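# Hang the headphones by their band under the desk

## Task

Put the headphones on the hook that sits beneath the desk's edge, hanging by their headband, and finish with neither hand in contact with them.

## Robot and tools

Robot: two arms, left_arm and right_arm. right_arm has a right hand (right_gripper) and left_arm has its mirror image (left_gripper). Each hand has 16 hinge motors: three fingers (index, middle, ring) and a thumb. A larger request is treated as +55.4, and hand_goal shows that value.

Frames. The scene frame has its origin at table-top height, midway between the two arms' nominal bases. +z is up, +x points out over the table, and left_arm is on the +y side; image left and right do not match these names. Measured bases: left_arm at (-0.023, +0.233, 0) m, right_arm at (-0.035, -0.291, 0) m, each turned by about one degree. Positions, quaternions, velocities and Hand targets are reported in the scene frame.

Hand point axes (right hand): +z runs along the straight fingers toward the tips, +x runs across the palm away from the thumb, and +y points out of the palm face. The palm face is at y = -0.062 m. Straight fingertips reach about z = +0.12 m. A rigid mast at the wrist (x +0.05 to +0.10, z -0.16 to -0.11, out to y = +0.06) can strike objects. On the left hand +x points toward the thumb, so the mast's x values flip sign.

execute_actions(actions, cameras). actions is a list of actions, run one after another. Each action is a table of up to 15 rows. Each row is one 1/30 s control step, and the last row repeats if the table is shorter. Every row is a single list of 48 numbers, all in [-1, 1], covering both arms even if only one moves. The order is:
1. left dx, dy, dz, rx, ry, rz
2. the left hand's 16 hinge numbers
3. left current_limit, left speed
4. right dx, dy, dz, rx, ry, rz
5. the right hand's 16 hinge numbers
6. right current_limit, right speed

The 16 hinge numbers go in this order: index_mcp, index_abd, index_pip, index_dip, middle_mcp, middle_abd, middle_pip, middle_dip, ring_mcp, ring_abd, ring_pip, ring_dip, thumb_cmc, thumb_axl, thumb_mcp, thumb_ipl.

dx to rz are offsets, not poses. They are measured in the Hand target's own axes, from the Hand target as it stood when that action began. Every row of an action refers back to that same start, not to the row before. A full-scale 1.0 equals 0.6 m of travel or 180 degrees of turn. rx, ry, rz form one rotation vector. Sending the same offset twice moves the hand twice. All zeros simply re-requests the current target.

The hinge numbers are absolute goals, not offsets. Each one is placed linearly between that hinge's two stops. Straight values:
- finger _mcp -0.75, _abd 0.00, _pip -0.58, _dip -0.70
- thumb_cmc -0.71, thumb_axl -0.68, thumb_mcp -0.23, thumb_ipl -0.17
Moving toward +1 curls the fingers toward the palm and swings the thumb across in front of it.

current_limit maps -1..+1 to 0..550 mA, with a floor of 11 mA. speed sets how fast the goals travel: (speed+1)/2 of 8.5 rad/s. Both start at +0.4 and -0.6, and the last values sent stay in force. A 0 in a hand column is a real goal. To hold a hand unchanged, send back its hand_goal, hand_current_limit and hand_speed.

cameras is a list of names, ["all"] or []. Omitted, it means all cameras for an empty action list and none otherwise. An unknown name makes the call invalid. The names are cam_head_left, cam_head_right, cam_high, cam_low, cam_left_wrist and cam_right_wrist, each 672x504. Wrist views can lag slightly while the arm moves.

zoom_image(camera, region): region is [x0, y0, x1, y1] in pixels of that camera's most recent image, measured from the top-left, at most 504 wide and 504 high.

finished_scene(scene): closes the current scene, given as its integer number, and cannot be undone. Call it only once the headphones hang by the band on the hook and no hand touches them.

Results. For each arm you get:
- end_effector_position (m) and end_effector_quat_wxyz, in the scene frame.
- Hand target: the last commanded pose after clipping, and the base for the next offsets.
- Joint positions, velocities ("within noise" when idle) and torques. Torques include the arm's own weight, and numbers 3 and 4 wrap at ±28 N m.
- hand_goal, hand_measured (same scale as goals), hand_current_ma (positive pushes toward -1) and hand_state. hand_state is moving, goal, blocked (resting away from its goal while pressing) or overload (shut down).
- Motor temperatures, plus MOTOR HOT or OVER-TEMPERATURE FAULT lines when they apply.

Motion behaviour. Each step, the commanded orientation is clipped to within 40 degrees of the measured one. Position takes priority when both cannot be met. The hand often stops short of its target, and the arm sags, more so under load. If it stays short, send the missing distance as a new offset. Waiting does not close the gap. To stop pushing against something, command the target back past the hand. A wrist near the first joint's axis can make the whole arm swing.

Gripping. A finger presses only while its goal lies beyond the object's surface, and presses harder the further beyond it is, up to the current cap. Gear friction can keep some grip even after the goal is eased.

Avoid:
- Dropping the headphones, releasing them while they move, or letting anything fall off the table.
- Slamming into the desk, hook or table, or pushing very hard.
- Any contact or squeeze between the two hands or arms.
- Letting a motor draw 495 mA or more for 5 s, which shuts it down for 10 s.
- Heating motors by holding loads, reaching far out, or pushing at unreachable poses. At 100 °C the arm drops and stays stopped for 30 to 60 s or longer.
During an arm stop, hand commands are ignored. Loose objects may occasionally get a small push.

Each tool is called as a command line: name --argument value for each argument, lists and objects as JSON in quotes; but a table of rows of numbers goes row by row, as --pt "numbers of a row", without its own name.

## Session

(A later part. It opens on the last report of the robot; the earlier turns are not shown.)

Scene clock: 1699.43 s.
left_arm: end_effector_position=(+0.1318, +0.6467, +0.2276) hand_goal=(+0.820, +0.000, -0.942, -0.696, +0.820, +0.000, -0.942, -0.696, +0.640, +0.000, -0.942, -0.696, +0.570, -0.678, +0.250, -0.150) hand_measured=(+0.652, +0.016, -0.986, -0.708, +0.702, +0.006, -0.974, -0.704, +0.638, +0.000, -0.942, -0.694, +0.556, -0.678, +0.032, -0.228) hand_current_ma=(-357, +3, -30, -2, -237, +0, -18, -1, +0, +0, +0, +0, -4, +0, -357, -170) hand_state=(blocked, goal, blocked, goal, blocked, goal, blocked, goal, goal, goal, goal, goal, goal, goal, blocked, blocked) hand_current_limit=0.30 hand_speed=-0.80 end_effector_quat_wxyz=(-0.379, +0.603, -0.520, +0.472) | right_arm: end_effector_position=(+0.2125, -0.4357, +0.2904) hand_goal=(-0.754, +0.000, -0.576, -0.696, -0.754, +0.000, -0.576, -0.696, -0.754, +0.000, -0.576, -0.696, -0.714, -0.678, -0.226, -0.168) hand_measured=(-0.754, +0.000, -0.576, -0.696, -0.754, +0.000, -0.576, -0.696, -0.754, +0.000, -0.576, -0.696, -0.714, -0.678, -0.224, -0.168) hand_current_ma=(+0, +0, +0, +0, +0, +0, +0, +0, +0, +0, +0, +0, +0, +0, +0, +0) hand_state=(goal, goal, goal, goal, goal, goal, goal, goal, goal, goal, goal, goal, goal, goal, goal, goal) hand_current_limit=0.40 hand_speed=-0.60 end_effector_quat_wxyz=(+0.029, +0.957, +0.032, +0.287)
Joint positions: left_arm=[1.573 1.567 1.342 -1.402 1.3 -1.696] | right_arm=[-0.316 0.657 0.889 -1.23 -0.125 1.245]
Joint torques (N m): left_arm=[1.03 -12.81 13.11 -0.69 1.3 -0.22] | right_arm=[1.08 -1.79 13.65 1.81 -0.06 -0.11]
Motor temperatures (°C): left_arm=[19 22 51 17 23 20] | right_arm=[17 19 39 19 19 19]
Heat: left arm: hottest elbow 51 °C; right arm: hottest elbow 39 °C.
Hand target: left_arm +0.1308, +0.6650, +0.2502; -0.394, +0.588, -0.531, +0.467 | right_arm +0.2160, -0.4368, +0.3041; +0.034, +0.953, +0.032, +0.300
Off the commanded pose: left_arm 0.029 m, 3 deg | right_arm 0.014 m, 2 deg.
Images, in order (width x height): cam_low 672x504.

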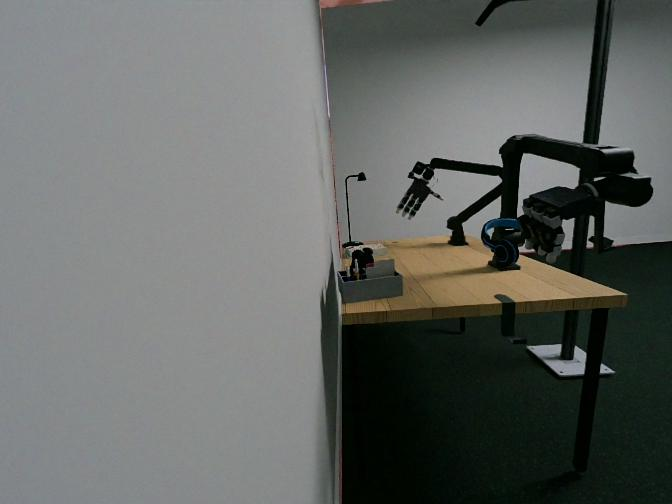

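execute_actions --actions '[[[-0.0607,0.054,0.0145,0,0.018,-0.0671,0.82,0,-0.942,-0.696,0.82,0,-0.942,-0.696,0.64,0,-0.942,-0.696,0.571,-0.678,0.25,-0.15,0.3,-0.8,0,0,0,0,0,0,-0.754,0,-0.576,-0.696,-0.754,0,-0.576,-0.696,-0.754,0,-0.576,-0.696,-0.714,-0.678,-0.226,-0.168,0.4,-0.6]],[[-0.0714,0.0398,0.0107,0,0.018,-0.0671,0.82,0,-0.942,-0.696,0.82,0,-0.942,-0.696,0.64,0,-0.942,-0.696,0.571,-0.678,0.25,-0.15,0.3,-0.8,0,0,0,0,0,0,-0.754,0,-0.576,-0.696,-0.754,0,-0.576,-0.696,-0.754,0,-0.576,-0.696,-0.714,-0.678,-0.226,-0.168,0.4,-0.6]],[[-0.0786,0.0241,0.0065,0,0.018,-0.0671,0.82,0,-0.942,-0.696,0.82,0,-0.942,-0.696,0.64,0,-0.942,-0.696,0.571,-0.678,0.25,-0.15,0.3,-0.8,0,0,0,0,0,0,-0.754,0,-0.576,-0.696,-0.754,0,-0.576,-0.696,-0.754,0,-0.576,-0.696,-0.714,-0.678,-0.226,-0.168,0.4,-0.6]]]' --cameras '["cam_low","cam_high","cam_head_left"]'

zoom_image --camera "cam_low" --region '[430, 170, 610, 370]'

Scene clock: 1709.93 s.
left_arm: end_effector_position=(+0.1346, +0.7450, +0.1117) hand_goal=(+0.820, +0.000, -0.942, -0.696, +0.820, +0.000, -0.942, -0.696, +0.640, +0.000, -0.942, -0.696, +0.570, -0.678, +0.250, -0.150) hand_measured=(+0.652, +0.028, -0.992, -0.708, +0.714, +0.018, -0.974, -0.704, +0.638, +0.000, -0.942, -0.694, +0.548, -0.674, +0.032, -0.228) hand_current_ma=(-357, +10, -41, -2, -191, +4, -18, -1, +0, +0, +0, +0, -9, +0, -358, -170) hand_state=(blocked, blocked, blocked, goal, blocked, goal, blocked, goal, goal, goal, goal, goal, blocked, goal, blocked, blocked) hand_current_limit=0.30 hand_speed=-0.80 end_effector_quat_wxyz=(-0.193, +0.704, -0.342, +0.592) | right_arm: end_effector_position=(+0.2125, -0.4357, +0.2904) hand_goal=(-0.754, +0.000, -0.576, -0.696, -0.754, +0.000, -0.576, -0.696, -0.754, +0.000, -0.576, -0.696, -0.714, -0.678, -0.226, -0.168) hand_measured=(-0.754, +0.000, -0.576, -0.696, -0.754, +0.000, -0.576, -0.696, -0.754, +0.000, -0.576, -0.696, -0.714, -0.678, -0.224, -0.168) hand_current_ma=(+0, +0, +0, +0, +0, +0, +0, +0, +0, +0, +0, +0, +0, +0, +0, +0) hand_state=(goal, goal, goal, goal, goal, goal, goal, goal, goal, goal, goal, goal, goal, goal, goal, goal) hand_current_limit=0.40 hand_speed=-0.60 end_effector_quat_wxyz=(+0.029, +0.957, +0.032, +0.287)
Joint positions: left_arm=[1.579 2.172 1.776 -1.663 1.315 -1.873] | right_arm=[-0.316 0.657 0.889 -1.23 -0.125 1.245]
Joint torques (N m): left_arm=[1.49 -21.01 11.12 -1.58 0.98 -0.83] | right_arm=[1.08 -1.73 13.65 1.78 -0.06 -0.11]
Heat: left arm: hottest elbow 50 °C; right arm: hottest elbow 39 °C.
Hand target: left_arm +0.1309, +0.7603, +0.1362; -0.184, +0.683, -0.353, +0.613 | right_arm +0.2160, -0.4368, +0.3041; +0.034, +0.953, +0.032, +0.300
Off the commanded pose: left_arm 0.029 m, 4 deg | right_arm 0.014 m, 2 deg.
joint sent to its limit (left arm) — joint 4 (wrist pitch), lower limit. The joint targets are off in orientation, not in position.
Images, in order (width x height): cam_head_left 672x504, cam_high 672x504, cam_low 672x504.

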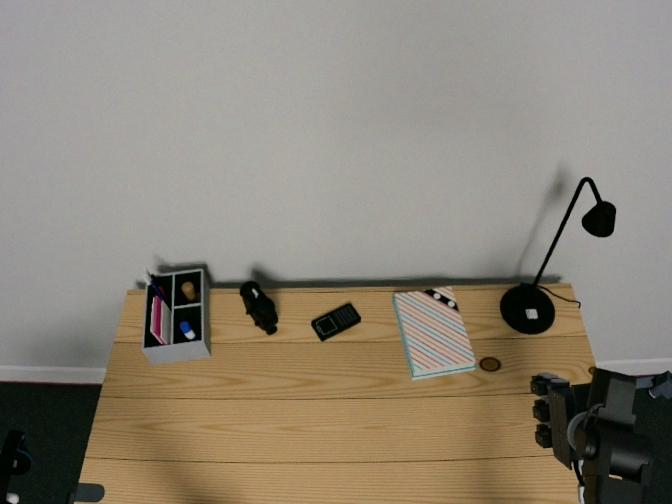

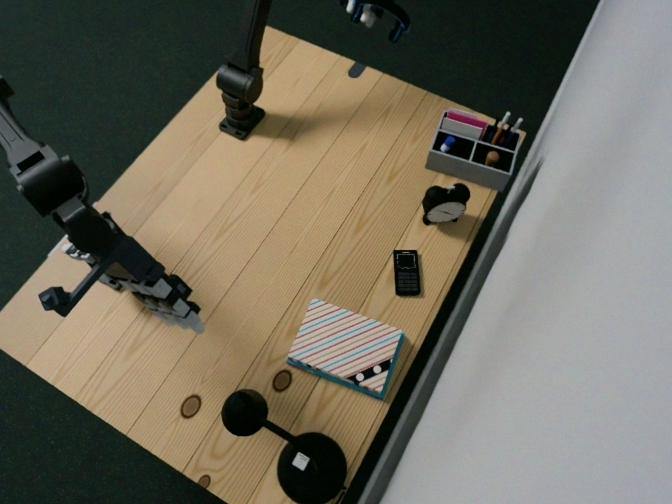

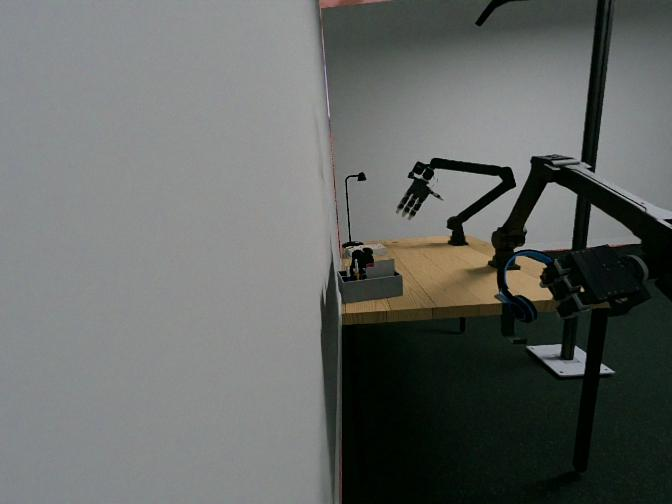

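Scaled by 2.520 from the camera's 672x504 image, which has a finer 960x720 frame.

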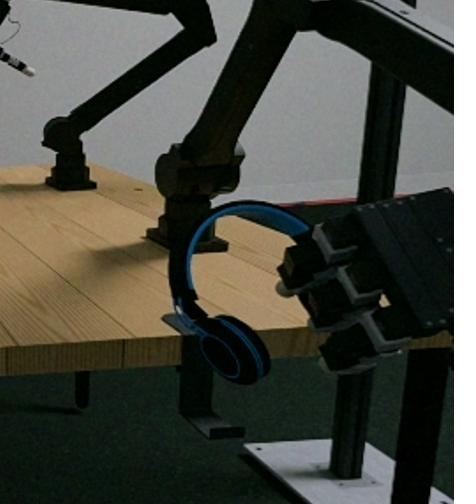

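execute_actions --actions '[[[-0.0397,0.0408,0.0065,0,0,0,0.82,0,-0.942,-0.696,0.82,0,-0.942,-0.696,0.64,0,-0.942,-0.696,0.571,-0.678,0.25,-0.15,0.3,-0.8,0,0,0,0,0,0,-0.754,0,-0.576,-0.696,-0.754,0,-0.576,-0.696,-0.754,0,-0.576,-0.696,-0.714,-0.678,-0.226,-0.168,0.4,-0.6]],[[-0.0397,0.0408,0.0065,0,0,0,0.82,0,-0.942,-0.696,0.82,0,-0.942,-0.696,0.64,0,-0.942,-0.696,0.571,-0.678,0.25,-0.15,0.3,-0.8,0,0,0,0,0,0,-0.754,0,-0.576,-0.696,-0.754,0,-0.576,-0.696,-0.754,0,-0.576,-0.696,-0.714,-0.678,-0.226,-0.168,0.4,-0.6]],[[-0.0397,0.0408,0.0065,0,0,0,0.82,0,-0.942,-0.696,0.82,0,-0.942,-0.696,0.64,0,-0.942,-0.696,0.571,-0.678,0.25,-0.15,0.3,-0.8,0,0,0,0,0,0,-0.754,0,-0.576,-0.696,-0.754,0,-0.576,-0.696,-0.754,0,-0.576,-0.696,-0.714,-0.678,-0.226,-0.168,0.4,-0.6]],[[-0.0397,0.0408,0.0065,0,0,0,0.82,0,-0.942,-0.696,0.82,0,-0.942,-0.696,0.64,0,-0.942,-0.696,0.571,-0.678,0.25,-0.15,0.3,-0.8,0,0,0,0,0,0,-0.754,0,-0.576,-0.696,-0.754,0,-0.576,-0.696,-0.754,0,-0.576,-0.696,-0.714,-0.678,-0.226,-0.168,0.4,-0.6]],[[-0.0397,0.0408,0.0065,0,0,0,0.82,0,-0.942,-0.696,0.82,0,-0.942,-0.696,0.64,0,-0.942,-0.696,0.571,-0.678,0.25,-0.15,0.3,-0.8,0,0,0,0,0,0,-0.754,0,-0.576,-0.696,-0.754,0,-0.576,-0.696,-0.754,0,-0.576,-0.696,-0.714,-0.678,-0.226,-0.168,0.4,-0.6]]]' --cameras '["cam_low","cam_left_wrist"]'

zoom_image --camera "cam_low" --region '[430, 200, 630, 400]'

Scene clock: 1754.03 s.
left_arm: end_effector_position=(+0.1246, +0.7405, -0.0471) hand_goal=(+0.820, +0.000, -0.942, -0.696, +0.820, +0.000, -0.942, -0.696, +0.640, +0.000, -0.942, -0.696, +0.570, -0.678, +0.250, -0.150) hand_measured=(+0.652, +0.030, -0.992, -0.708, +0.714, +0.018, -0.974, -0.704, +0.638, +0.000, -0.942, -0.694, +0.546, -0.674, +0.032, -0.228) hand_current_ma=(-357, +11, -41, -2, -190, +4, -18, -1, +0, +0, +0, +0, -9, +0, -357, -170) hand_state=(blocked, blocked, blocked, goal, blocked, goal, blocked, goal, goal, goal, goal, goal, blocked, goal, blocked, blocked) hand_current_limit=0.30 hand_speed=-0.80 end_effector_quat_wxyz=(-0.173, +0.691, -0.348, +0.610) | right_arm: end_effector_position=(+0.2125, -0.4357, +0.2904) hand_goal=(-0.754, +0.000, -0.576, -0.696, -0.754, +0.000, -0.576, -0.696, -0.754, +0.000, -0.576, -0.696, -0.714, -0.678, -0.226, -0.168) hand_measured=(-0.754, +0.000, -0.576, -0.696, -0.754, +0.000, -0.576, -0.696, -0.754, +0.000, -0.576, -0.696, -0.714, -0.678, -0.224, -0.168) hand_current_ma=(+0, +0, +0, +0, +0, +0, +0, +0, +0, +0, +0, +0, +0, +0, +0, +0) hand_state=(goal, goal, goal, goal, goal, goal, goal, goal, goal, goal, goal, goal, goal, goal, goal, goal) hand_current_limit=0.40 hand_speed=-0.60 end_effector_quat_wxyz=(+0.029, +0.957, +0.032, +0.287)
Joint positions: left_arm=[1.59 2.47 1.818 -1.663 1.3 -1.636] | right_arm=[-0.316 0.657 0.889 -1.23 -0.125 1.245]
Joint torques (N m): left_arm=[1.03 -21.42 8.72 -1.96 0.74 -0.49] | right_arm=[1.03 -1.79 13.67 1.81 -0.06 -0.11]
Motor temperatures (°C): left_arm=[19 25 45 17 23 21] | right_arm=[17 19 40 19 19 19]
Heat: left arm: hottest elbow 45 °C; right arm: hottest elbow 40 °C.
Hand target: left_arm +0.1185, +0.7573, -0.0352; -0.184, +0.682, -0.353, +0.613 | right_arm +0.2160, -0.4368, +0.3041; +0.034, +0.953, +0.032, +0.300
Off the commanded pose: left_arm 0.021 m, 2 deg | right_arm 0.014 m, 2 deg.
joint sent to its limit (left arm) — joint 4 (wrist pitch), lower limit. The joint targets still meet the commanded pose.
camera_calibration:
cam_left_wrist: T_world_to_cam=[[0.114785, 0.98659, -0.116041, -0.783718], [-0.558964, 0.160711, 0.813468, -0.0586413], [0.821208, -0.0285109, 0.569916, 0.0739225], [0, 0, 0, 1]] pos_world=[-0.0035254, 0.78474, -0.0853701]
Images, in order (width x height): cam_low 672x504, cam_left_wrist 672x504.

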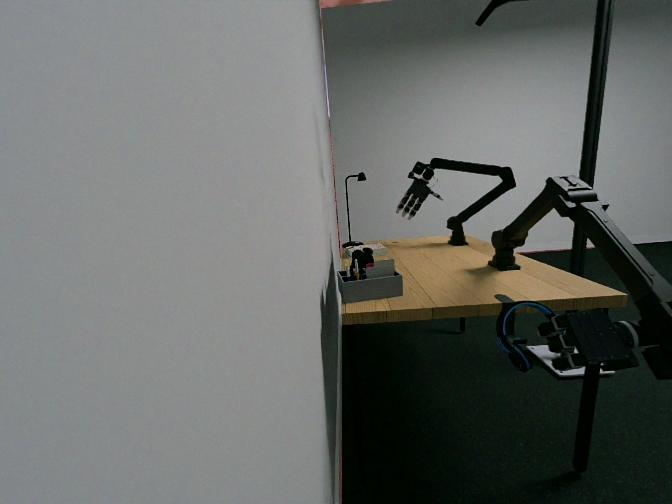

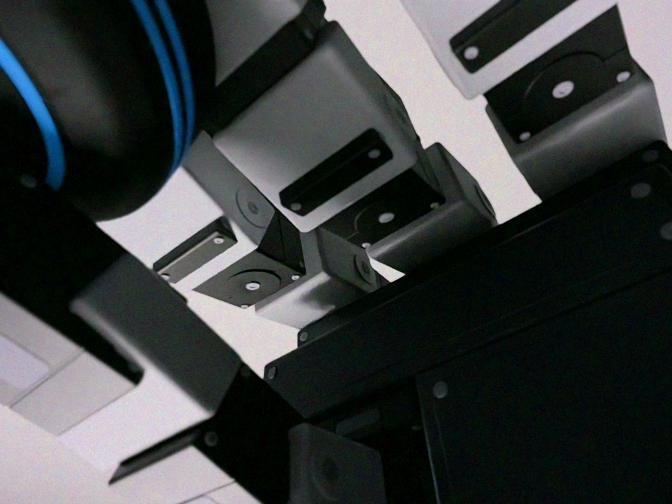

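Scaled by 2.520 from the camera's 672x504 image, which has a finer 960x720 frame.

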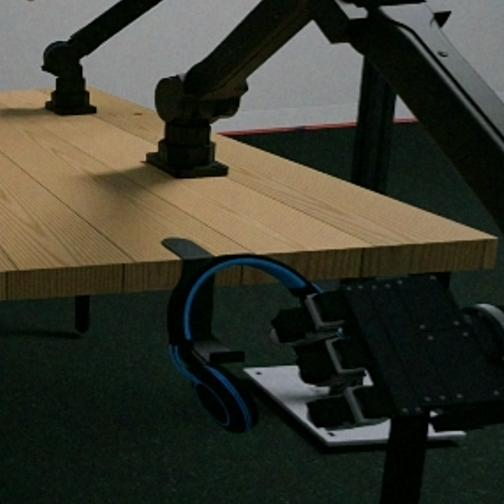

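execute_actions --actions '[[[-0.034,0.0346,0.0019,0,0,0,0.82,0,-0.942,-0.696,0.82,0,-0.942,-0.696,0.64,0,-0.942,-0.696,0.571,-0.678,0.25,-0.15,0.3,-0.8,0,0,0,0,0,0,-0.754,0,-0.576,-0.696,-0.754,0,-0.576,-0.696,-0.754,0,-0.576,-0.696,-0.714,-0.678,-0.226,-0.168,0.4,-0.6]],[[-0.034,0.0346,0.0019,0,0,0,0.82,0,-0.942,-0.696,0.82,0,-0.942,-0.696,0.64,0,-0.942,-0.696,0.571,-0.678,0.25,-0.15,0.3,-0.8,0,0,0,0,0,0,-0.754,0,-0.576,-0.696,-0.754,0,-0.576,-0.696,-0.754,0,-0.576,-0.696,-0.714,-0.678,-0.226,-0.168,0.4,-0.6]],[[-0.034,0.0346,0.0019,0,0,0,0.82,0,-0.942,-0.696,0.82,0,-0.942,-0.696,0.64,0,-0.942,-0.696,0.571,-0.678,0.25,-0.15,0.3,-0.8,0,0,0,0,0,0,-0.754,0,-0.576,-0.696,-0.754,0,-0.576,-0.696,-0.754,0,-0.576,-0.696,-0.714,-0.678,-0.226,-0.168,0.4,-0.6]],[[-0.034,0.0346,0.0019,0,0,0,0.82,0,-0.942,-0.696,0.82,0,-0.942,-0.696,0.64,0,-0.942,-0.696,0.571,-0.678,0.25,-0.15,0.3,-0.8,0,0,0,0,0,0,-0.754,0,-0.576,-0.696,-0.754,0,-0.576,-0.696,-0.754,0,-0.576,-0.696,-0.714,-0.678,-0.226,-0.168,0.4,-0.6]]]' --cameras '["cam_low"]'

zoom_image --camera "cam_low" --region '[470, 270, 590, 400]'

Scene clock: 1779.43 s.
left_arm: end_effector_position=(+0.1098, +0.7447, -0.1521) hand_goal=(+0.820, +0.000, -0.942, -0.696, +0.820, +0.000, -0.942, -0.696, +0.640, +0.000, -0.942, -0.696, +0.570, -0.678, +0.250, -0.150) hand_measured=(+0.652, +0.024, -0.996, -0.708, +0.714, +0.018, -0.974, -0.704, +0.638, +0.000, -0.942, -0.694, +0.544, -0.674, +0.032, -0.226) hand_current_ma=(-358, +8, -45, -2, -189, +5, -18, -1, +0, +0, +0, +0, -12, +0, -357, -163) hand_state=(blocked, blocked, blocked, goal, blocked, goal, blocked, goal, goal, goal, goal, goal, blocked, goal, blocked, blocked) hand_current_limit=0.30 hand_speed=-0.80 end_effector_quat_wxyz=(-0.177, +0.686, -0.349, +0.614) | right_arm: end_effector_position=(+0.2125, -0.4357, +0.2904) hand_goal=(-0.754, +0.000, -0.576, -0.696, -0.754, +0.000, -0.576, -0.696, -0.754, +0.000, -0.576, -0.696, -0.714, -0.678, -0.226, -0.168) hand_measured=(-0.754, +0.000, -0.576, -0.696, -0.754, +0.000, -0.576, -0.696, -0.754, +0.000, -0.576, -0.696, -0.714, -0.678, -0.224, -0.168) hand_current_ma=(+0, +0, +0, +0, +0, +0, +0, +0, +0, +0, +0, +0, +0, +0, +0, +0) hand_state=(goal, goal, goal, goal, goal, goal, goal, goal, goal, goal, goal, goal, goal, goal, goal, goal) hand_current_limit=0.40 hand_speed=-0.60 end_effector_quat_wxyz=(+0.029, +0.957, +0.032, +0.287)
Joint positions: left_arm=[1.615 2.704 1.956 -1.666 1.291 -1.528] | right_arm=[-0.316 0.657 0.889 -1.23 -0.125 1.245]
Joint torques (N m): left_arm=[1.61 -20.84 7.79 -1.98 0.29 -0.41] | right_arm=[1.08 -1.79 13.64 1.8 -0.07 -0.12]
Heat: left arm: hottest elbow 41 °C; right arm: hottest elbow 40 °C.
Hand target: left_arm +0.1017, +0.7575, -0.1503; -0.184, +0.682, -0.353, +0.613 | right_arm +0.2160, -0.4368, +0.3041; +0.034, +0.953, +0.032, +0.300
Off the commanded pose: left_arm 0.015 m, 1 deg | right_arm 0.014 m, 2 deg.
joint sent to its limit (left arm) — joint 4 (wrist pitch), lower limit. The joint targets still meet the commanded pose.
Images, in order (width x height): cam_low 672x504.

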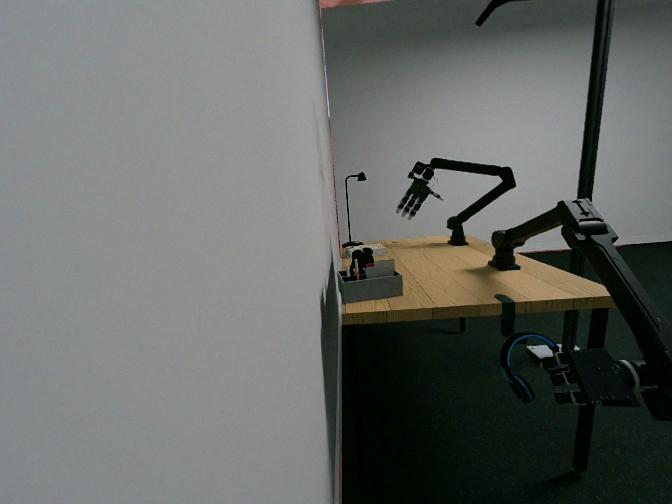

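Scaled by 3.877 from the camera's 672x504 image, which has a finer 960x720 frame.

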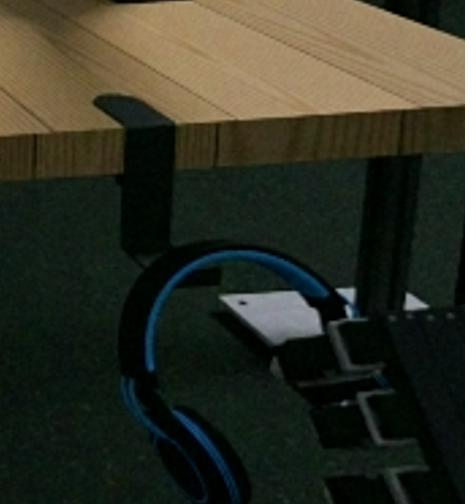

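execute_actions --actions '[[[0.0141,0.0319,0.0085,0,0,0,0.82,0,-0.942,-0.696,0.82,0,-0.942,-0.696,0.64,0,-0.942,-0.696,0.571,-0.678,0.25,-0.15,0.3,-0.8,0,0,0,0,0,0,-0.754,0,-0.576,-0.696,-0.754,0,-0.576,-0.696,-0.754,0,-0.576,-0.696,-0.714,-0.678,-0.226,-0.168,0.4,-0.6]],[[0.0141,0.0319,0.0085,0,0,0,0.82,0,-0.942,-0.696,0.82,0,-0.942,-0.696,0.64,0,-0.942,-0.696,0.571,-0.678,0.25,-0.15,0.3,-0.8,0,0,0,0,0,0,-0.754,0,-0.576,-0.696,-0.754,0,-0.576,-0.696,-0.754,0,-0.576,-0.696,-0.714,-0.678,-0.226,-0.168,0.4,-0.6]]]' --cameras '["cam_low"]'

zoom_image --camera "cam_low" --region '[470, 270, 590, 400]'

Scene clock: 1795.07 s.
left_arm: end_effector_position=(+0.1099, +0.7126, -0.1681) hand_goal=(+0.820, +0.000, -0.942, -0.696, +0.820, +0.000, -0.942, -0.696, +0.640, +0.000, -0.942, -0.696, +0.570, -0.678, +0.250, -0.150) hand_measured=(+0.652, +0.022, -0.996, -0.708, +0.714, +0.018, -0.974, -0.704, +0.638, +0.000, -0.942, -0.694, +0.540, -0.672, +0.032, -0.226) hand_current_ma=(-357, +6, -45, -2, -189, +5, -18, -1, +0, +0, +0, +0, -15, +1, -358, -161) hand_state=(blocked, blocked, blocked, goal, blocked, goal, blocked, goal, goal, goal, goal, goal, blocked, goal, blocked, blocked) hand_current_limit=0.30 hand_speed=-0.80 end_effector_quat_wxyz=(-0.169, +0.683, -0.346, +0.621) | right_arm: end_effector_position=(+0.2125, -0.4357, +0.2904) hand_goal=(-0.754, +0.000, -0.576, -0.696, -0.754, +0.000, -0.576, -0.696, -0.754, +0.000, -0.576, -0.696, -0.714, -0.678, -0.226, -0.168) hand_measured=(-0.754, +0.000, -0.576, -0.696, -0.754, +0.000, -0.576, -0.696, -0.754, +0.000, -0.576, -0.696, -0.714, -0.678, -0.224, -0.168) hand_current_ma=(+0, +0, +0, +0, +0, +0, +0, +0, +0, +0, +0, +0, +0, +0, +0, +0) hand_state=(goal, goal, goal, goal, goal, goal, goal, goal, goal, goal, goal, goal, goal, goal, goal, goal) hand_current_limit=0.40 hand_speed=-0.60 end_effector_quat_wxyz=(+0.029, +0.957, +0.032, +0.287)
Joint positions: left_arm=[1.616 2.697 1.854 -1.631 1.289 -1.484] | right_arm=[-0.316 0.657 0.889 -1.23 -0.125 1.245]
Joint torques (N m): left_arm=[1.73 -22.01 3.49 -0.83 0.25 -0.32] | right_arm=[1.03 -1.9 13.67 1.83 -0.06 -0.11]
Motor temperatures (°C): left_arm=[19 27 39 17 21 20] | right_arm=[17 19 40 19 19 19]
Heat: left arm: hottest elbow 39 °C; right arm: hottest elbow 40 °C.
Hand target: left_arm +0.1017, +0.7175, -0.1665; -0.184, +0.682, -0.353, +0.613 | right_arm +0.2160, -0.4368, +0.3041; +0.034, +0.953, +0.032, +0.300
Off the commanded pose: left_arm 0.010 m, 2 deg | right_arm 0.014 m, 2 deg.
Images, in order (width x height): cam_low 672x504.

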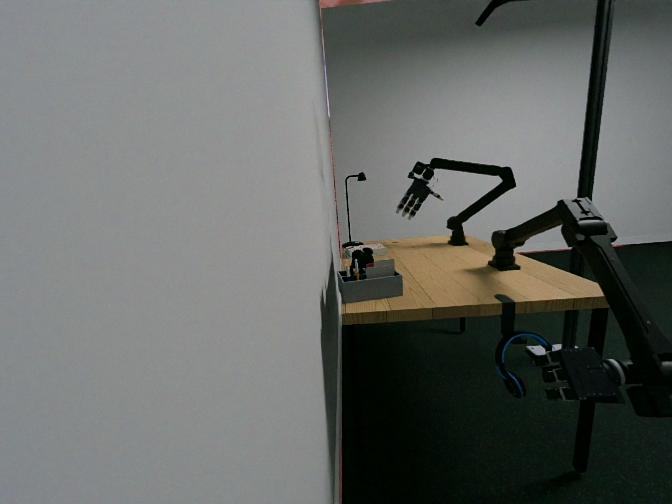

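Scaled by 3.877 from the camera's 672x504 image, which has a finer 960x720 frame.

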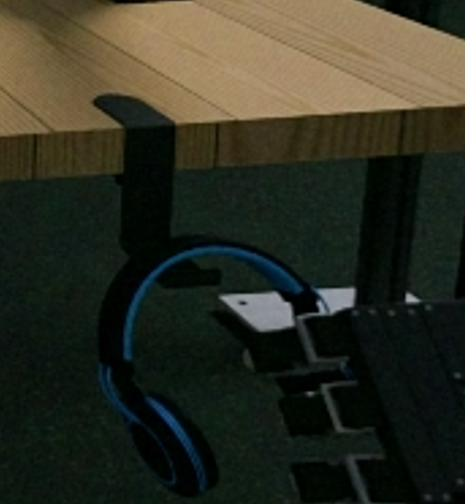

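execute_actions --actions '[[[0.0277,0.0267,0.0072,0,0,0,0.82,0,-0.942,-0.696,0.82,0,-0.942,-0.696,0.64,0,-0.942,-0.696,0.571,-0.678,0.25,-0.15,0.3,-0.8,0,0,0,0,0,0,-0.754,0,-0.576,-0.696,-0.754,0,-0.576,-0.696,-0.754,0,-0.576,-0.696,-0.714,-0.678,-0.226,-0.168,0.4,-0.6]],[[0.0277,0.0267,0.0072,0,0,0,0.82,0,-0.942,-0.696,0.82,0,-0.942,-0.696,0.64,0,-0.942,-0.696,0.571,-0.678,0.25,-0.15,0.3,-0.8,0,0,0,0,0,0,-0.754,0,-0.576,-0.696,-0.754,0,-0.576,-0.696,-0.754,0,-0.576,-0.696,-0.714,-0.678,-0.226,-0.168,0.4,-0.6]]]' --cameras '["cam_low"]'

zoom_image --camera "cam_low" --region '[470, 270, 590, 400]'

Scene clock: 1805.80 s.
left_arm: end_effector_position=(+0.1083, +0.6677, -0.1696) hand_goal=(+0.820, +0.000, -0.942, -0.696, +0.820, +0.000, -0.942, -0.696, +0.640, +0.000, -0.942, -0.696, +0.570, -0.678, +0.250, -0.150) hand_measured=(+0.652, +0.028, -0.996, -0.708, +0.722, +0.020, -0.974, -0.704, +0.638, +0.000, -0.942, -0.694, +0.530, -0.678, +0.032, -0.224) hand_current_ma=(-357, +10, -45, -2, -167, +5, -18, -1, +0, +0, +0, +0, -26, +0, -357, -154) hand_state=(blocked, blocked, blocked, goal, blocked, goal, blocked, goal, goal, goal, goal, goal, blocked, goal, blocked, blocked) hand_current_limit=0.30 hand_speed=-0.80 end_effector_quat_wxyz=(-0.177, +0.680, -0.352, +0.618) | right_arm: end_effector_position=(+0.2125, -0.4357, +0.2904) hand_goal=(-0.754, +0.000, -0.576, -0.696, -0.754, +0.000, -0.576, -0.696, -0.754, +0.000, -0.576, -0.696, -0.714, -0.678, -0.226, -0.168) hand_measured=(-0.754, +0.000, -0.576, -0.696, -0.754, +0.000, -0.576, -0.696, -0.754, +0.000, -0.576, -0.696, -0.714, -0.678, -0.224, -0.168) hand_current_ma=(+0, +0, +0, +0, +0, +0, +0, +0, +0, +0, +0, +0, +0, +0, +0, +0) hand_state=(goal, goal, goal, goal, goal, goal, goal, goal, goal, goal, goal, goal, goal, goal, goal, goal) hand_current_limit=0.40 hand_speed=-0.60 end_effector_quat_wxyz=(+0.029, +0.957, +0.032, +0.287)
Joint positions: left_arm=[1.621 2.617 1.651 -1.51 1.286 -1.461] | right_arm=[-0.316 0.657 0.889 -1.23 -0.125 1.245]
Joint torques (N m): left_arm=[1.61 -20.54 2.54 -1.09 0.28 -0.5] | right_arm=[1.08 -1.79 13.64 1.77 -0.06 -0.11]
Heat: left arm: hottest elbow 37 °C; right arm: hottest elbow 40 °C.
Hand target: left_arm +0.1018, +0.6706, -0.1663; -0.184, +0.682, -0.353, +0.613 | right_arm +0.2160, -0.4368, +0.3041; +0.034, +0.953, +0.032, +0.300
Off the commanded pose: left_arm 0.008 m, 1 deg | right_arm 0.014 m, 2 deg.
Images, in order (width x height): cam_low 672x504.

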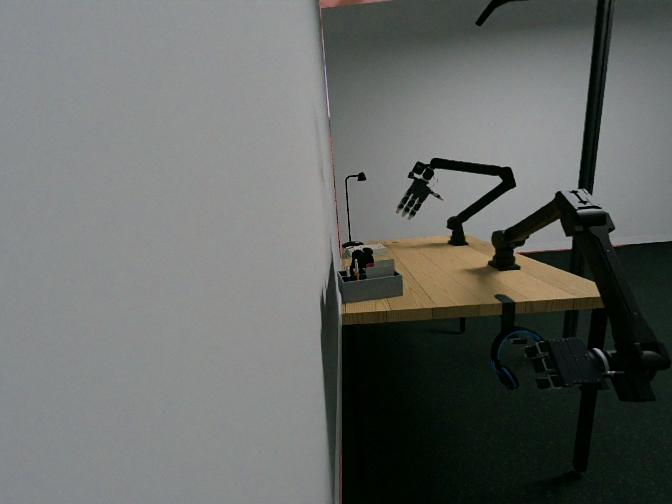

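Scaled by 3.877 from the camera's 672x504 image, which has a finer 960x720 frame.

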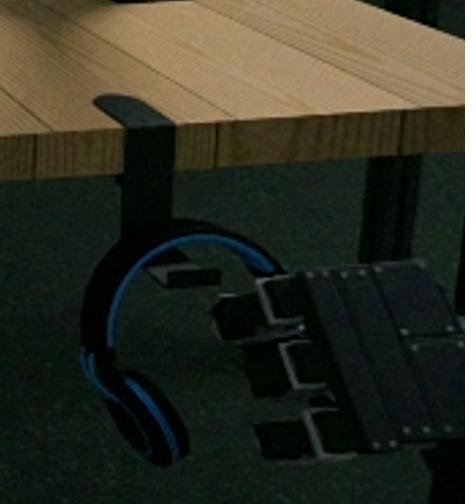

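execute_actions --actions '[[[-0.0094,0.0074,0.0089,0,0,0,0.82,0,-0.942,-0.696,0.82,0,-0.942,-0.696,0.64,0,-0.942,-0.696,0.571,-0.678,0.25,-0.15,0.3,-0.8,0,0,0,0,0,0,-0.754,0,-0.576,-0.696,-0.754,0,-0.576,-0.696,-0.754,0,-0.576,-0.696,-0.714,-0.678,-0.226,-0.168,0.4,-0.6]],[[-0.0094,0.0074,0.0089,0,0,0,0.82,0,-0.942,-0.696,0.82,0,-0.942,-0.696,0.64,0,-0.942,-0.696,0.571,-0.678,0.25,-0.15,0.3,-0.8,0,0,0,0,0,0,-0.754,0,-0.576,-0.696,-0.754,0,-0.576,-0.696,-0.754,0,-0.576,-0.696,-0.714,-0.678,-0.226,-0.168,0.4,-0.6]],[[-0.0094,0.0091,0.0024,0,0,0,0.82,0,-0.942,-0.696,0.82,0,-0.942,-0.696,0.64,0,-0.942,-0.696,0.571,-0.678,0.25,-0.15,0.3,-0.8,0,0,0,0,0,0,-0.754,0,-0.576,-0.696,-0.754,0,-0.576,-0.696,-0.754,0,-0.576,-0.696,-0.714,-0.678,-0.226,-0.168,0.4,-0.6]]]' --cameras '["cam_low"]'

zoom_image --camera "cam_low" --region '[480, 290, 560, 400]'

Scene clock: 1819.63 s.
left_arm: end_effector_position=(+0.1117, +0.6699, -0.1769) hand_goal=(+0.820, +0.000, -0.942, -0.696, +0.820, +0.000, -0.942, -0.696, +0.640, +0.000, -0.942, -0.696, +0.570, -0.678, +0.250, -0.150) hand_measured=(+0.652, +0.010, -0.996, -0.708, +0.722, +0.006, -0.974, -0.704, +0.638, +0.000, -0.942, -0.694, +0.530, -0.680, +0.032, -0.224) hand_current_ma=(-357, +1, -45, -2, -167, +0, -18, -1, +0, +0, +0, +0, -26, +0, -357, -154) hand_state=(blocked, goal, blocked, goal, blocked, goal, blocked, goal, goal, goal, goal, goal, blocked, goal, blocked, blocked) hand_current_limit=0.30 hand_speed=-0.80 end_effector_quat_wxyz=(-0.180, +0.684, -0.345, +0.617) | right_arm: end_effector_position=(+0.2125, -0.4357, +0.2904) hand_goal=(-0.754, +0.000, -0.576, -0.696, -0.754, +0.000, -0.576, -0.696, -0.754, +0.000, -0.576, -0.696, -0.714, -0.678, -0.226, -0.168) hand_measured=(-0.754, +0.000, -0.576, -0.696, -0.754, +0.000, -0.576, -0.696, -0.754, +0.000, -0.576, -0.696, -0.714, -0.678, -0.224, -0.168) hand_current_ma=(+0, +0, +0, +0, +0, +0, +0, +0, +0, +0, +0, +0, +0, +0, +0, +0) hand_state=(goal, goal, goal, goal, goal, goal, goal, goal, goal, goal, goal, goal, goal, goal, goal, goal) hand_current_limit=0.40 hand_speed=-0.60 end_effector_quat_wxyz=(+0.029, +0.957, +0.032, +0.287)
Joint positions: left_arm=[1.618 2.626 1.651 -1.46 1.301 -1.508] | right_arm=[-0.316 0.657 0.889 -1.23 -0.125 1.245]
Joint torques (N m): left_arm=[0.67 -17.79 4.08 -0.59 0.16 -0.38] | right_arm=[1.14 -1.85 13.64 1.78 -0.06 -0.11]
Heat: left arm: hottest elbow 35 °C; right arm: hottest elbow 40 °C.
Hand target: left_arm +0.1098, +0.6705, -0.1904; -0.184, +0.682, -0.353, +0.613 | right_arm +0.2160, -0.4368, +0.3041; +0.034, +0.953, +0.032, +0.300
Off the commanded pose: left_arm 0.014 m, 1 deg | right_arm 0.014 m, 2 deg.
Images, in order (width x height): cam_low 672x504.

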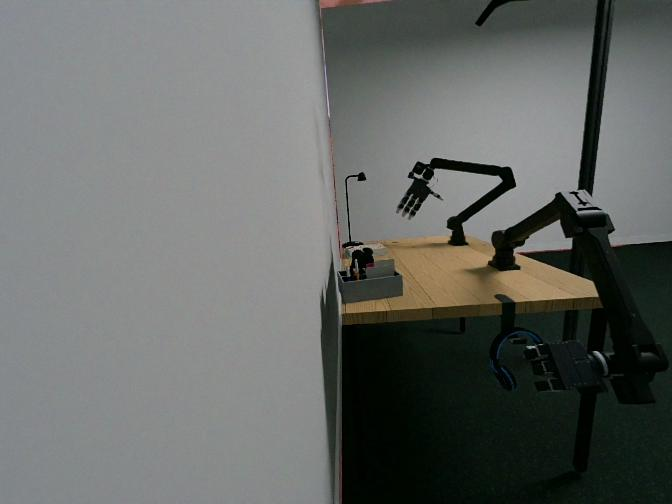

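Scaled by 4.582 from the camera's 672x504 image, which has a finer 960x720 frame.

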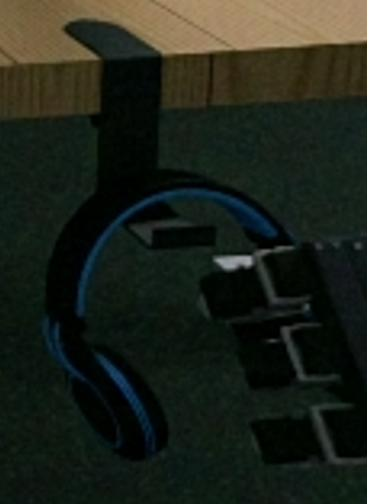

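execute_actions --actions '[]'

zoom_image --camera "cam_high" --region '[180, 0, 400, 160]'

zoom_image --camera "cam_head_right" --region '[0, 330, 230, 504]'

zoom_image --camera "cam_low" --region '[500, 170, 672, 420]'

Scene clock: 1839.30 s.
left_arm: end_effector_position=(+0.1117, +0.6699, -0.1769) hand_goal=(+0.820, +0.000, -0.942, -0.696, +0.820, +0.000, -0.942, -0.696, +0.640, +0.000, -0.942, -0.696, +0.570, -0.678, +0.250, -0.150) hand_measured=(+0.652, +0.010, -0.996, -0.708, +0.722, +0.006, -0.974, -0.704, +0.638, +0.000, -0.942, -0.694, +0.530, -0.680, +0.032, -0.224) hand_current_ma=(-357, +1, -45, -2, -167, +0, -18, -1, +0, +0, +0, +0, -26, +0, -358, -154) hand_state=(blocked, goal, blocked, goal, blocked, goal, blocked, goal, goal, goal, goal, goal, blocked, goal, blocked, blocked) hand_current_limit=0.30 hand_speed=-0.80 end_effector_quat_wxyz=(-0.180, +0.684, -0.345, +0.617) | right_arm: end_effector_position=(+0.2125, -0.4357, +0.2904) hand_goal=(-0.754, +0.000, -0.576, -0.696, -0.754, +0.000, -0.576, -0.696, -0.754, +0.000, -0.576, -0.696, -0.714, -0.678, -0.226, -0.168) hand_measured=(-0.754, +0.000, -0.576, -0.696, -0.754, +0.000, -0.576, -0.696, -0.754, +0.000, -0.576, -0.696, -0.714, -0.678, -0.224, -0.168) hand_current_ma=(+0, +0, +0, +0, +0, +0, +0, +0, +0, +0, +0, +0, +0, +0, +0, +0) hand_state=(goal, goal, goal, goal, goal, goal, goal, goal, goal, goal, goal, goal, goal, goal, goal, goal) hand_current_limit=0.40 hand_speed=-0.60 end_effector_quat_wxyz=(+0.029, +0.957, +0.032, +0.287)
Joint positions: left_arm=[1.618 2.626 1.651 -1.46 1.301 -1.508] | right_arm=[-0.316 0.657 0.889 -1.23 -0.125 1.245]
Joint velocities: within noise
Joint torques (N m): left_arm=[0.67 -17.85 4.05 -0.58 0.16 -0.37] | right_arm=[0.97 -1.85 13.65 1.8 -0.07 -0.11]
Motor temperatures (°C): left_arm=[19 31 34 17 20 20] | right_arm=[17 19 40 19 19 19]
Heat: left arm: hottest elbow 34 °C; right arm: hottest elbow 40 °C.
Hand target: left_arm +0.1098, +0.6705, -0.1904; -0.184, +0.682, -0.353, +0.613 | right_arm +0.2160, -0.4368, +0.3041; +0.034, +0.953, +0.032, +0.300
Off the commanded pose: left_arm 0.014 m, 1 deg | right_arm 0.014 m, 2 deg.
camera_calibration:
cam_left_wrist: T_world_to_cam=[[0.113331, 0.987492, -0.109617, -0.727063], [-0.579852, 0.155327, 0.799778, 0.0546384], [0.806801, -0.027078, 0.590202, 0.160709], [0, 0, 0, 1]] pos_world=[-0.0155792, 0.713833, -0.218248]

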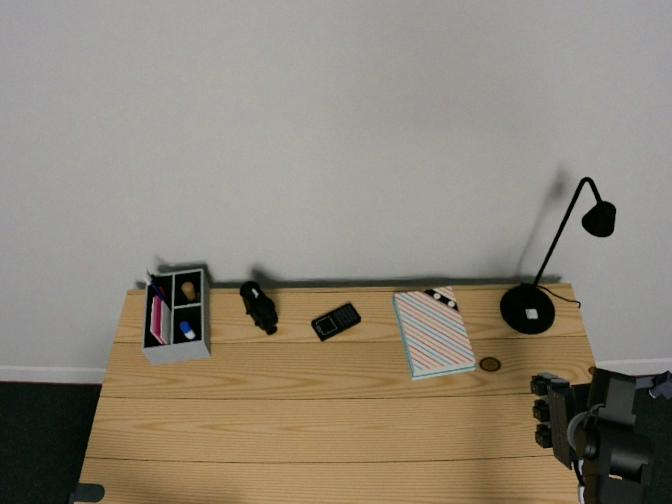

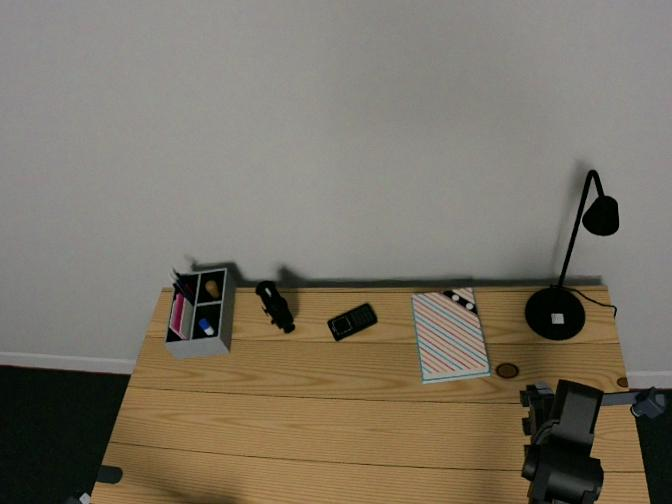

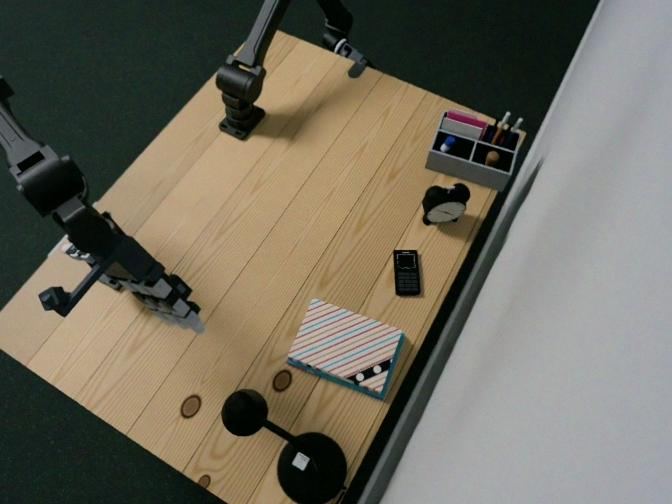

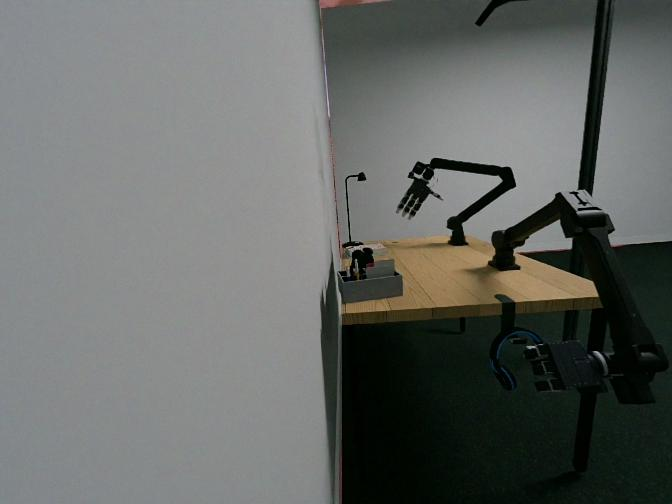

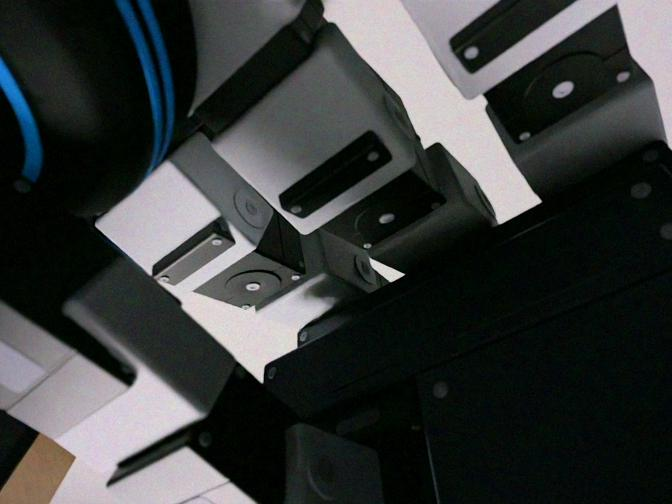

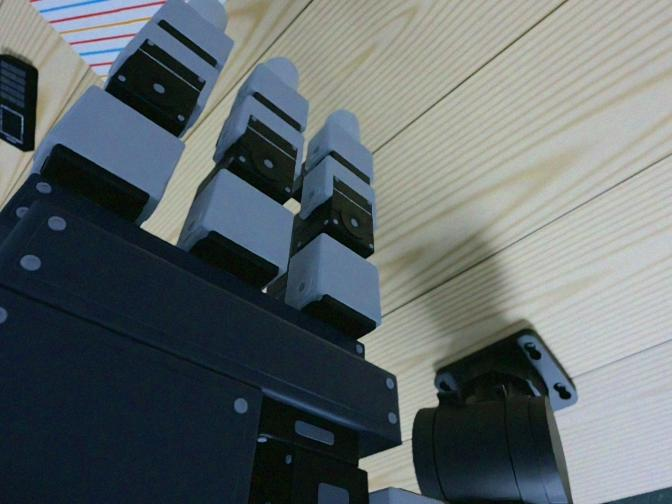

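Scaled by 2.291 from the camera's 672x504 image, which has a finer 960x720 frame.

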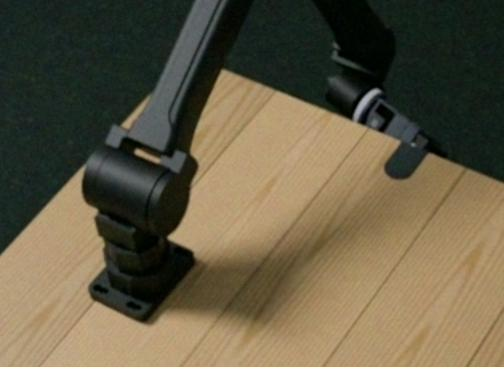

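Scaled by 2.191 from the camera's 672x504 image, which has a finer 960x720 frame.

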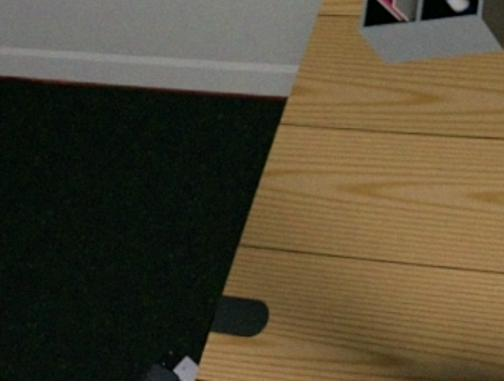

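Scaled by 2.016 from the camera's 672x504 image, which has a finer 960x720 frame.

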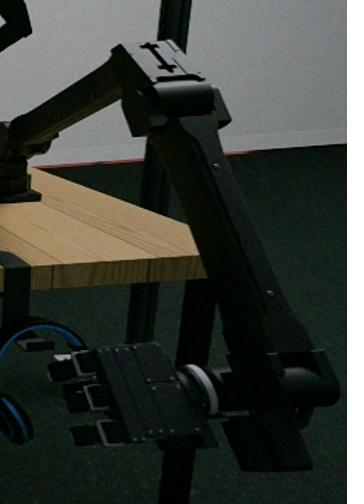

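execute_actions --actions '[[[0.0141,-0.0137,-0.0037,0,0,0,0.82,0,-0.942,-0.696,0.82,0,-0.942,-0.696,0.64,0,-0.942,-0.696,0.571,-0.678,0.25,-0.15,0.3,-0.8,0,0,0,0,0,0,-0.754,0,-0.576,-0.696,-0.754,0,-0.576,-0.696,-0.754,0,-0.576,-0.696,-0.714,-0.678,-0.226,-0.168,0.4,-0.6]],[[0.0,-0.0095,0.0354,0,0,0,0.82,0,-0.942,-0.696,0.82,0,-0.942,-0.696,0.64,0,-0.942,-0.696,0.571,-0.678,0.25,-0.15,0.3,-0.8,0,0,0,0,0,0,-0.754,0,-0.576,-0.696,-0.754,0,-0.576,-0.696,-0.754,0,-0.576,-0.696,-0.714,-0.678,-0.226,-0.168,0.4,-0.6]],[[-0.0141,0.0137,0.0037,0,0,0,0.82,0,-0.942,-0.696,0.82,0,-0.942,-0.696,0.64,0,-0.942,-0.696,0.571,-0.678,0.25,-0.15,0.3,-0.8,0,0,0,0,0,0,-0.754,0,-0.576,-0.696,-0.754,0,-0.576,-0.696,-0.754,0,-0.576,-0.696,-0.714,-0.678,-0.226,-0.168,0.4,-0.6]]]' --cameras '["cam_low"]'

zoom_image --camera "cam_low" --region '[480, 290, 560, 400]'

Scene clock: 1872.67 s.
left_arm: end_effector_position=(+0.1280, +0.6721, -0.1834) hand_goal=(+0.820, +0.000, -0.942, -0.696, +0.820, +0.000, -0.942, -0.696, +0.640, +0.000, -0.942, -0.696, +0.570, -0.678, +0.250, -0.150) hand_measured=(+0.656, +0.008, -0.996, -0.708, +0.722, +0.008, -0.976, -0.704, +0.638, +0.000, -0.942, -0.694, +0.534, -0.682, +0.032, -0.224) hand_current_ma=(-357, +1, -45, -2, -167, +1, -18, -1, +0, +0, +0, +0, -21, +0, -358, -154) hand_state=(blocked, goal, blocked, goal, blocked, goal, blocked, goal, goal, goal, goal, goal, blocked, goal, blocked, blocked) hand_current_limit=0.30 hand_speed=-0.80 end_effector_quat_wxyz=(-0.184, +0.684, -0.348, +0.614) | right_arm: end_effector_position=(+0.2125, -0.4357, +0.2904) hand_goal=(-0.754, +0.000, -0.576, -0.696, -0.754, +0.000, -0.576, -0.696, -0.754, +0.000, -0.576, -0.696, -0.714, -0.678, -0.226, -0.168) hand_measured=(-0.754, +0.000, -0.576, -0.696, -0.754, +0.000, -0.576, -0.696, -0.754, +0.000, -0.576, -0.696, -0.714, -0.678, -0.224, -0.168) hand_current_ma=(+0, +0, +0, +0, +0, +0, +0, +0, +0, +0, +0, +0, +0, +0, +0, +0) hand_state=(goal, goal, goal, goal, goal, goal, goal, goal, goal, goal, goal, goal, goal, goal, goal, goal) hand_current_limit=0.40 hand_speed=-0.60 end_effector_quat_wxyz=(+0.029, +0.957, +0.032, +0.287)
Joint positions: left_arm=[1.587 2.618 1.632 -1.344 1.322 -1.604] | right_arm=[-0.316 0.657 0.889 -1.23 -0.125 1.245]
Joint torques (N m): left_arm=[-0.09 -18.67 3.4 -0.61 0.57 -0.51] | right_arm=[1.08 -1.79 13.64 1.83 -0.06 -0.11]
Heat: left arm: hottest elbow 32 °C; right arm: hottest elbow 40 °C.
Hand target: left_arm +0.1319, +0.6704, -0.1904; -0.183, +0.682, -0.353, +0.613 | right_arm +0.2160, -0.4368, +0.3041; +0.034, +0.953, +0.032, +0.300
Off the commanded pose: left_arm 0.008 m, 1 deg | right_arm 0.014 m, 2 deg.
Images, in order (width x height): cam_low 672x504.

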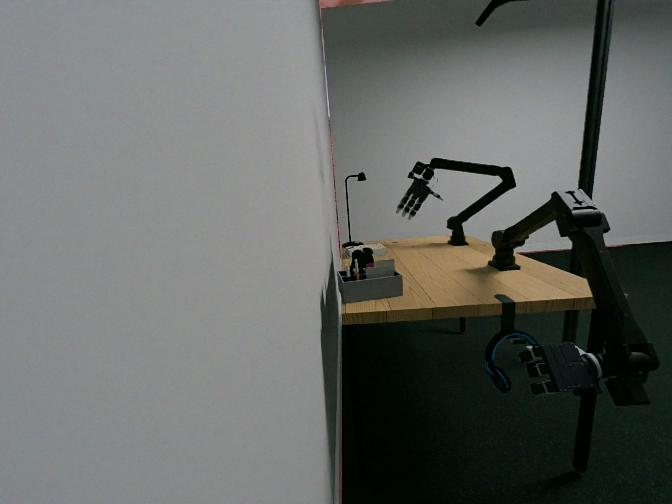

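Scaled by 4.582 from the camera's 672x504 image, which has a finer 960x720 frame.

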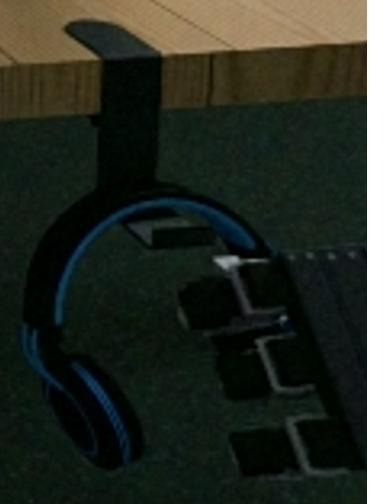

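execute_actions --actions '[[[-0.0118,0.0114,0.003,0,0,0,0.82,0,-0.942,-0.696,0.82,0,-0.942,-0.696,0.64,0,-0.942,-0.696,0.571,-0.678,0.25,-0.15,0.3,-0.8,0,0,0,0,0,0,-0.754,0,-0.576,-0.696,-0.754,0,-0.576,-0.696,-0.754,0,-0.576,-0.696,-0.714,-0.678,-0.226,-0.168,0.4,-0.6]],[[-0.0118,0.0114,0.003,0,0,0,0.82,0,-0.942,-0.696,0.82,0,-0.942,-0.696,0.64,0,-0.942,-0.696,0.571,-0.678,0.25,-0.15,0.3,-0.8,0,0,0,0,0,0,-0.754,0,-0.576,-0.696,-0.754,0,-0.576,-0.696,-0.754,0,-0.576,-0.696,-0.714,-0.678,-0.226,-0.168,0.4,-0.6]]]' --cameras '["cam_low"]'

zoom_image --camera "cam_low" --region '[480, 290, 560, 400]'

Scene clock: 1881.27 s.
left_arm: end_effector_position=(+0.1291, +0.6650, -0.1906) hand_goal=(+0.820, +0.000, -0.942, -0.696, +0.820, +0.000, -0.942, -0.696, +0.640, +0.000, -0.942, -0.696, +0.570, -0.678, +0.250, -0.150) hand_measured=(+0.656, -0.010, -0.996, -0.708, +0.722, -0.002, -0.980, -0.706, +0.638, +0.000, -0.942, -0.694, +0.536, -0.690, +0.032, -0.224) hand_current_ma=(-357, -1, -45, -2, -167, +0, -24, -2, +0, +0, +0, +0, -21, -4, -358, -154) hand_state=(blocked, goal, blocked, goal, blocked, goal, blocked, goal, goal, goal, goal, goal, blocked, goal, blocked, blocked) hand_current_limit=0.30 hand_speed=-0.80 end_effector_quat_wxyz=(-0.170, +0.691, -0.330, +0.621) | right_arm: end_effector_position=(+0.2125, -0.4357, +0.2904) hand_goal=(-0.754, +0.000, -0.576, -0.696, -0.754, +0.000, -0.576, -0.696, -0.754, +0.000, -0.576, -0.696, -0.714, -0.678, -0.226, -0.168) hand_measured=(-0.754, +0.000, -0.576, -0.696, -0.754, +0.000, -0.576, -0.696, -0.754, +0.000, -0.576, -0.696, -0.714, -0.678, -0.224, -0.168) hand_current_ma=(+0, +0, +0, +0, +0, +0, +0, +0, +0, +0, +0, +0, +0, +0, +0, +0) hand_state=(goal, goal, goal, goal, goal, goal, goal, goal, goal, goal, goal, goal, goal, goal, goal, goal) hand_current_limit=0.40 hand_speed=-0.60 end_effector_quat_wxyz=(+0.029, +0.957, +0.032, +0.287)
Joint positions: left_arm=[1.587 2.64 1.632 -1.337 1.328 -1.638] | right_arm=[-0.316 0.657 0.889 -1.23 -0.125 1.245]
Joint torques (N m): left_arm=[-0.03 -16.97 5.11 -0.1 0.32 -0.15] | right_arm=[1.03 -1.73 13.63 1.78 -0.06 -0.12]
Heat: left arm: hottest shoulder 31 °C; right arm: hottest elbow 40 °C.
Hand target: left_arm +0.1318, +0.6705, -0.2104; -0.184, +0.682, -0.353, +0.613 | right_arm +0.2160, -0.4368, +0.3041; +0.034, +0.953, +0.032, +0.300
Off the commanded pose: left_arm 0.021 m, 3 deg | right_arm 0.014 m, 2 deg.
Images, in order (width x height): cam_low 672x504.

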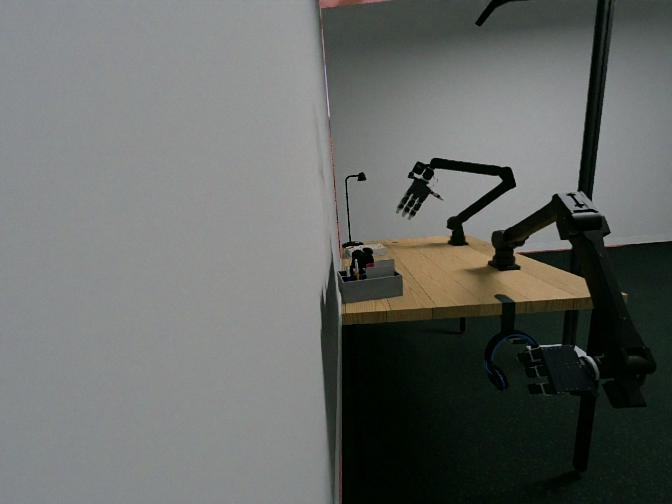

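Scaled by 4.582 from the camera's 672x504 image, which has a finer 960x720 frame.

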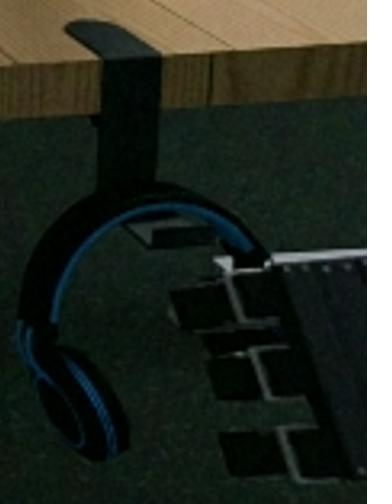

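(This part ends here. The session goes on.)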